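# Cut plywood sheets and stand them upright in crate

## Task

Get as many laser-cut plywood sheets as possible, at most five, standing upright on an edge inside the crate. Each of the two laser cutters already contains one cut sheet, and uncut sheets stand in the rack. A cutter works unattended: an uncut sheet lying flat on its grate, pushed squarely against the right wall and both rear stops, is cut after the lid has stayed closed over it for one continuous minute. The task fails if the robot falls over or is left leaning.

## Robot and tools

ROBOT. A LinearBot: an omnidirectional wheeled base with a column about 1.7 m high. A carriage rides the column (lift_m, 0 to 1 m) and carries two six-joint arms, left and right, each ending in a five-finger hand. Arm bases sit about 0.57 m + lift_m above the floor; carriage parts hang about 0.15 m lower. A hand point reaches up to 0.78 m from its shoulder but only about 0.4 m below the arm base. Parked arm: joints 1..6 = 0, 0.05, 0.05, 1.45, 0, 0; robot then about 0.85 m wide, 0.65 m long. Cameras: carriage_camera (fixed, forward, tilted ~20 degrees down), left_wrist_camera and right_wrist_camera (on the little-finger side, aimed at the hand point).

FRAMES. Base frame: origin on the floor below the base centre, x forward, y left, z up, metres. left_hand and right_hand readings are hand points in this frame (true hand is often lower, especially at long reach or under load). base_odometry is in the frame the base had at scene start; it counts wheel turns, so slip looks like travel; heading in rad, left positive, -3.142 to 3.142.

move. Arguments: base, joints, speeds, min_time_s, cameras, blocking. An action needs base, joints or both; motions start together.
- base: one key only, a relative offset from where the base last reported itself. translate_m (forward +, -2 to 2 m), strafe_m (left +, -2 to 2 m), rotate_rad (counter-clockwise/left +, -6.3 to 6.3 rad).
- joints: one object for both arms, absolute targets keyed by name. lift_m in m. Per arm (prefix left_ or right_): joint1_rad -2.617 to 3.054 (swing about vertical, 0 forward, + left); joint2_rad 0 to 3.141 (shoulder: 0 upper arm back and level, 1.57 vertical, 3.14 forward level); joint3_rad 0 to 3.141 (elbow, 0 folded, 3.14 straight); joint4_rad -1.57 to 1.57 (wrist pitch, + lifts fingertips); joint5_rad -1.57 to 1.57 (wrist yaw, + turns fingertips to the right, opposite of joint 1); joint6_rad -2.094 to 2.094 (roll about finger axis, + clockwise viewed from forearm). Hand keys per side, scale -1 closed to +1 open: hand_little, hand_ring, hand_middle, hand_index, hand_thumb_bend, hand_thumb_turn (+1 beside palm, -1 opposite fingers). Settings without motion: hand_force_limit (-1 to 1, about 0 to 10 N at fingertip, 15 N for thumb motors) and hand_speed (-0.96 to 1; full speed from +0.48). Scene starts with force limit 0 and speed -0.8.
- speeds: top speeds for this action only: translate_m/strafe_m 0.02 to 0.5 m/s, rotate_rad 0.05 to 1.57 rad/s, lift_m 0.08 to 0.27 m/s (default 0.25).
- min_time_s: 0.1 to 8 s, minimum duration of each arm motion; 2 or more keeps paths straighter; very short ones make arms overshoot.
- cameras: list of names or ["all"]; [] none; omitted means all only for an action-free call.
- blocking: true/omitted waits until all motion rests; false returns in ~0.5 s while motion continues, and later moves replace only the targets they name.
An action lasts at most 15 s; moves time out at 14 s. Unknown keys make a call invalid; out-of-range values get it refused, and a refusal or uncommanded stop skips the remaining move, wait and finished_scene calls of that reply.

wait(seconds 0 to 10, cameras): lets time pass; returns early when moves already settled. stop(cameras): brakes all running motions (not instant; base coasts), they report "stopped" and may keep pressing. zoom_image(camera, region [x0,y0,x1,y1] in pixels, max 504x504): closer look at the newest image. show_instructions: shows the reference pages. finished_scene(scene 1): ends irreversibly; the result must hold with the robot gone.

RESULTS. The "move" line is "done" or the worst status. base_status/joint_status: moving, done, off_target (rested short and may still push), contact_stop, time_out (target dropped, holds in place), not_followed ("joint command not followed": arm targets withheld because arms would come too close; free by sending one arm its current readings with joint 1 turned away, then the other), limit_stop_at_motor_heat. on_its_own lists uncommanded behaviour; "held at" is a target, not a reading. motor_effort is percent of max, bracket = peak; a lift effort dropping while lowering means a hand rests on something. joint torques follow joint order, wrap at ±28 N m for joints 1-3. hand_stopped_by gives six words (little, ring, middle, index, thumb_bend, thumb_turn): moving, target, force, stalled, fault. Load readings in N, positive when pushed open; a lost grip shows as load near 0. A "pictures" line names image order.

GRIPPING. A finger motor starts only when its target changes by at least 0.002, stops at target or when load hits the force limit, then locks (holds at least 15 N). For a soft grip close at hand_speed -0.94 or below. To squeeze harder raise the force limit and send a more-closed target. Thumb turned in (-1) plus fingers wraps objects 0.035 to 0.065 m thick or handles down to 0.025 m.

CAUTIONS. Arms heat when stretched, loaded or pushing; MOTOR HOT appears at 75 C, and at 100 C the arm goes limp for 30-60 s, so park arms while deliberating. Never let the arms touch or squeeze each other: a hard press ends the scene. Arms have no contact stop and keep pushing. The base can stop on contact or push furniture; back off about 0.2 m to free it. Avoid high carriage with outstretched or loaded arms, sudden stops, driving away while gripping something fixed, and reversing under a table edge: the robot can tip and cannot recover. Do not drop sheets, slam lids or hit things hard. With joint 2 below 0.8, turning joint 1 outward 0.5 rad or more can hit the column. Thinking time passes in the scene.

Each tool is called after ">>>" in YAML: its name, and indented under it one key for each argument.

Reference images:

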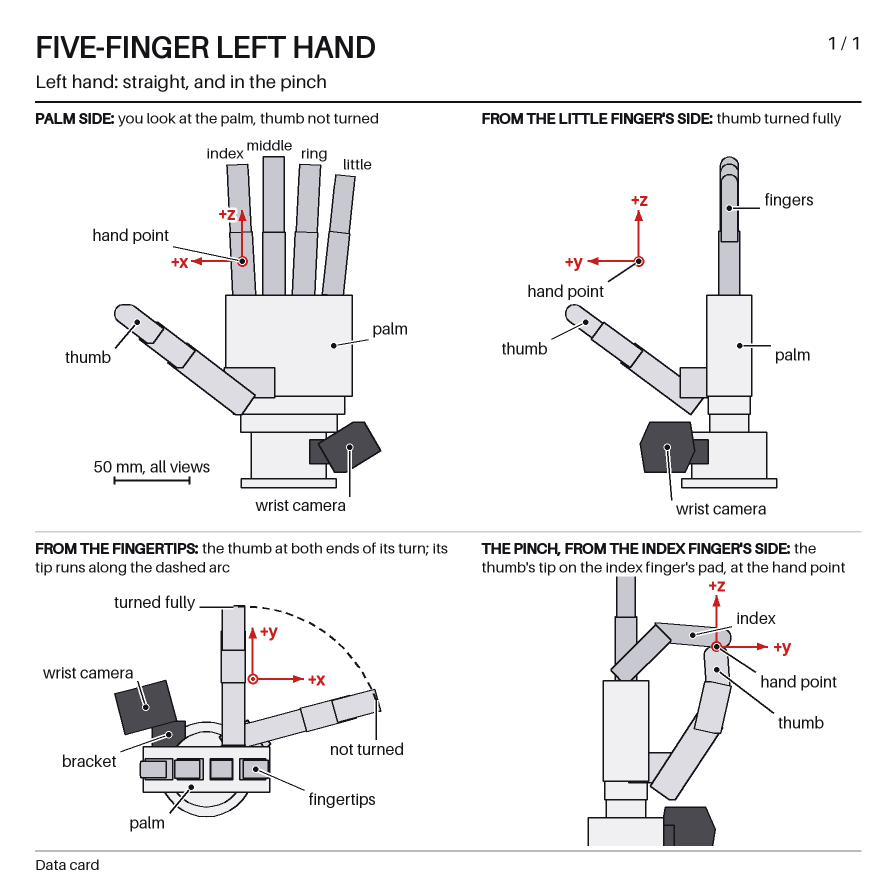

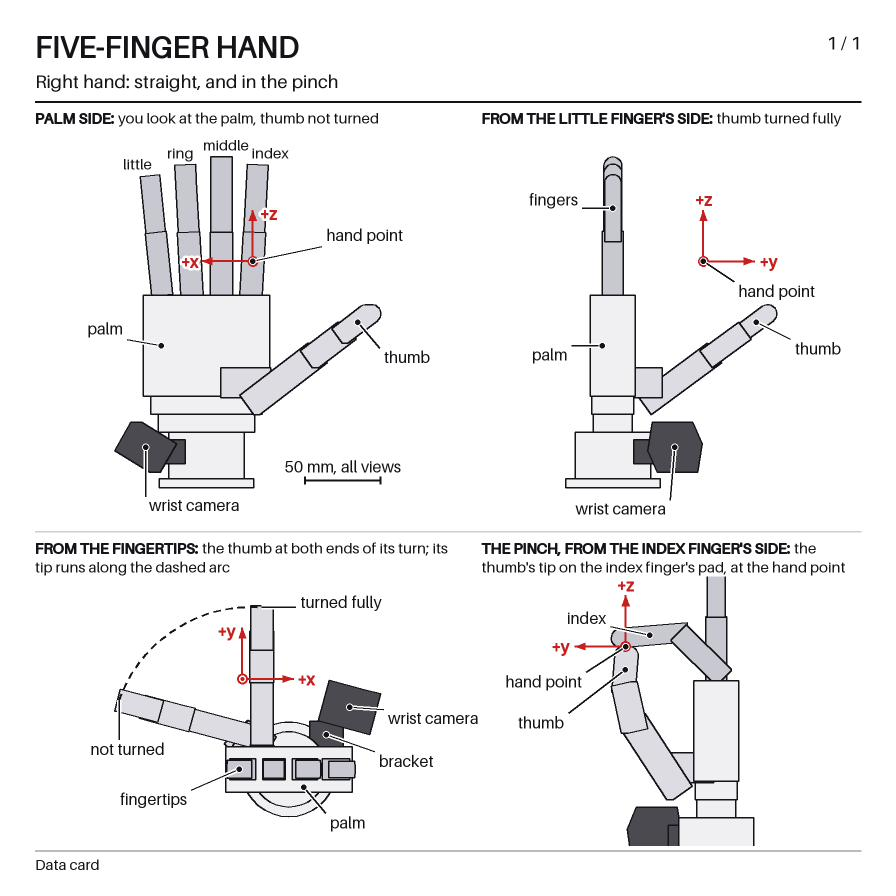

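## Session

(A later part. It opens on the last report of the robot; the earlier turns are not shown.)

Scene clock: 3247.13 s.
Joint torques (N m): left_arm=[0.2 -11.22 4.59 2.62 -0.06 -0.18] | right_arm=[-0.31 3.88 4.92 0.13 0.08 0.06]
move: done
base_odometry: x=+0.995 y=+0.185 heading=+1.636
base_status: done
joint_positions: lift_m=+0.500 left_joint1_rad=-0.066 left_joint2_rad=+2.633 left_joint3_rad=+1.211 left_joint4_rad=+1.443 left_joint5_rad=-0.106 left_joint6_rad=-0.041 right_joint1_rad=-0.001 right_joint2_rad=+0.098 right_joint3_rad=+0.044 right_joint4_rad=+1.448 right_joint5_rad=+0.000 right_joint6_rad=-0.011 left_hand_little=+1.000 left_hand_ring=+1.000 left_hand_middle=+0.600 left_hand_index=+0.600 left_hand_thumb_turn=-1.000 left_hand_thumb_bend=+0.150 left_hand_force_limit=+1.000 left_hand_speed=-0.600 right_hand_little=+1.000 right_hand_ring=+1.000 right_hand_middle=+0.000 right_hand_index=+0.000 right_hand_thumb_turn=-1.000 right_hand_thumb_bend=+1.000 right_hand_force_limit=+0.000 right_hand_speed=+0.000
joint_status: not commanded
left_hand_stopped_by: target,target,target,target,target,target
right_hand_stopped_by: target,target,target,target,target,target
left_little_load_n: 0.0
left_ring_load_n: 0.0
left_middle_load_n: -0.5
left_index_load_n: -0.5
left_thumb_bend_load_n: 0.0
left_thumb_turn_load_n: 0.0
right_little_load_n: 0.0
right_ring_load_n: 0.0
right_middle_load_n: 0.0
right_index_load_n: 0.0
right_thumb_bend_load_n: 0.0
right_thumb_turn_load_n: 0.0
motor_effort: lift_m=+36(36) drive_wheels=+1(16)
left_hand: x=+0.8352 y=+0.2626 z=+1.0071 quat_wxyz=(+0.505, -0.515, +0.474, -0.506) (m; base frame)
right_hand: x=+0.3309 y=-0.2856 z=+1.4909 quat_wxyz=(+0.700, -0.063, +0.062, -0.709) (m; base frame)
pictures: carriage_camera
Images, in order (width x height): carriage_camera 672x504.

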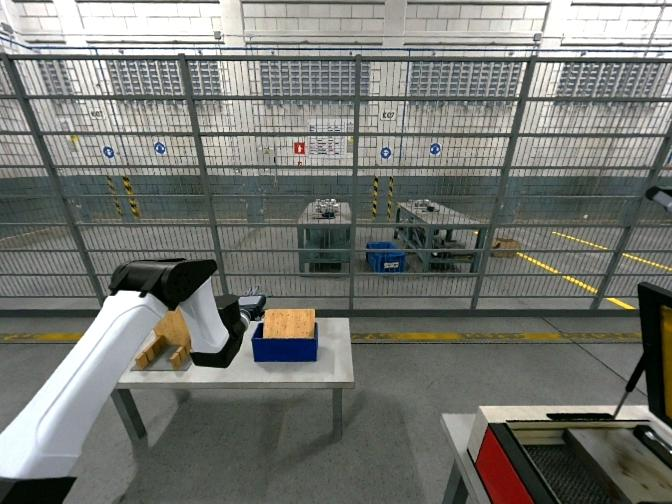

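>>> move:
  joints: {"left_joint1_rad": 0, "left_joint2_rad": 0.05, "left_joint3_rad": 0.05, "left_joint4_rad": 1.45, "left_joint5_rad": 0, "left_joint6_rad": 0, "lift_m": 0.4}
  min_time_s: 2.5
  cameras: ["carriage_camera"]

>>> zoom_image:
  camera: "carriage_camera"
  region: [225, 270, 345, 380]

Scene clock: 3255.37 s.
Joint torques (N m): left_arm=[0.72 2.62 4.08 0.02 0.03 0.04] | right_arm=[-0.29 3.95 4.93 0.13 0.07 0.06]
move: done
base_odometry: x=+0.995 y=+0.185 heading=+1.636
base_status: not commanded
joint_positions: lift_m=+0.400 left_joint1_rad=-0.005 left_joint2_rad=+0.057 left_joint3_rad=+0.062 left_joint4_rad=+1.453 left_joint5_rad=-0.010 left_joint6_rad=-0.010 right_joint1_rad=-0.001 right_joint2_rad=+0.098 right_joint3_rad=+0.044 right_joint4_rad=+1.448 right_joint5_rad=+0.000 right_joint6_rad=-0.011 left_hand_little=+1.000 left_hand_ring=+1.000 left_hand_middle=+0.600 left_hand_index=+0.600 left_hand_thumb_turn=-1.000 left_hand_thumb_bend=+0.150 left_hand_force_limit=+1.000 left_hand_speed=-0.600 right_hand_little=+1.000 right_hand_ring=+1.000 right_hand_middle=+0.000 right_hand_index=+0.000 right_hand_thumb_turn=-1.000 right_hand_thumb_bend=+1.000 right_hand_force_limit=+0.000 right_hand_speed=+0.000
joint_status: all done
left_hand_stopped_by: target,target,target,target,target,target
right_hand_stopped_by: target,target,target,target,target,target
left_little_load_n: 0.0
left_ring_load_n: 0.0
left_middle_load_n: -0.5
left_index_load_n: 0.0
left_thumb_bend_load_n: 0.0
left_thumb_turn_load_n: 0.0
right_little_load_n: 0.0
right_ring_load_n: 0.0
right_middle_load_n: 0.0
right_index_load_n: 0.0
right_thumb_bend_load_n: 0.0
right_thumb_turn_load_n: 0.0
motor_effort: lift_m=+30(30) drive_wheels=+2(2)
left_hand: x=+0.3098 y=+0.2858 z=+1.4020 quat_wxyz=(+0.701, -0.043, +0.036, -0.711) (m; base frame)
right_hand: x=+0.3309 y=-0.2856 z=+1.3915 quat_wxyz=(+0.700, -0.063, +0.062, -0.709) (m; base frame)
pictures: carriage_camera
Images, in order (width x height): carriage_camera 672x504.

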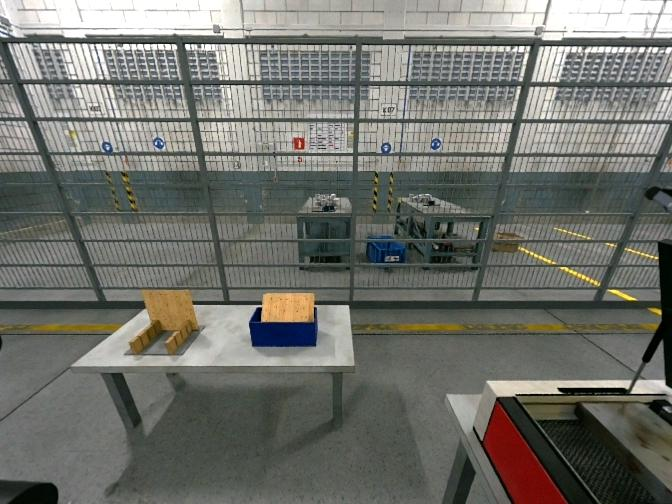

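Scaled by 4.200 from the camera's 672x504 image, which has a finer 960x720 frame.

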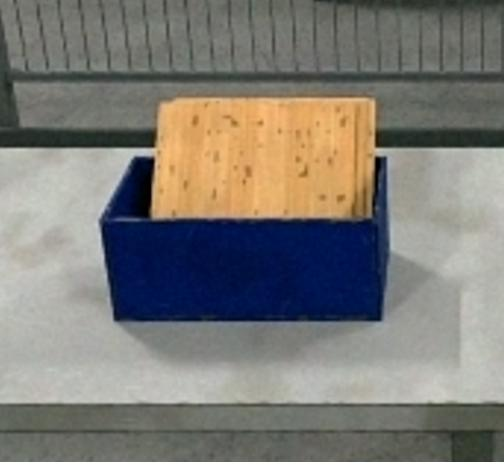

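>>> finished_scene:

The scene is finished: the task was done.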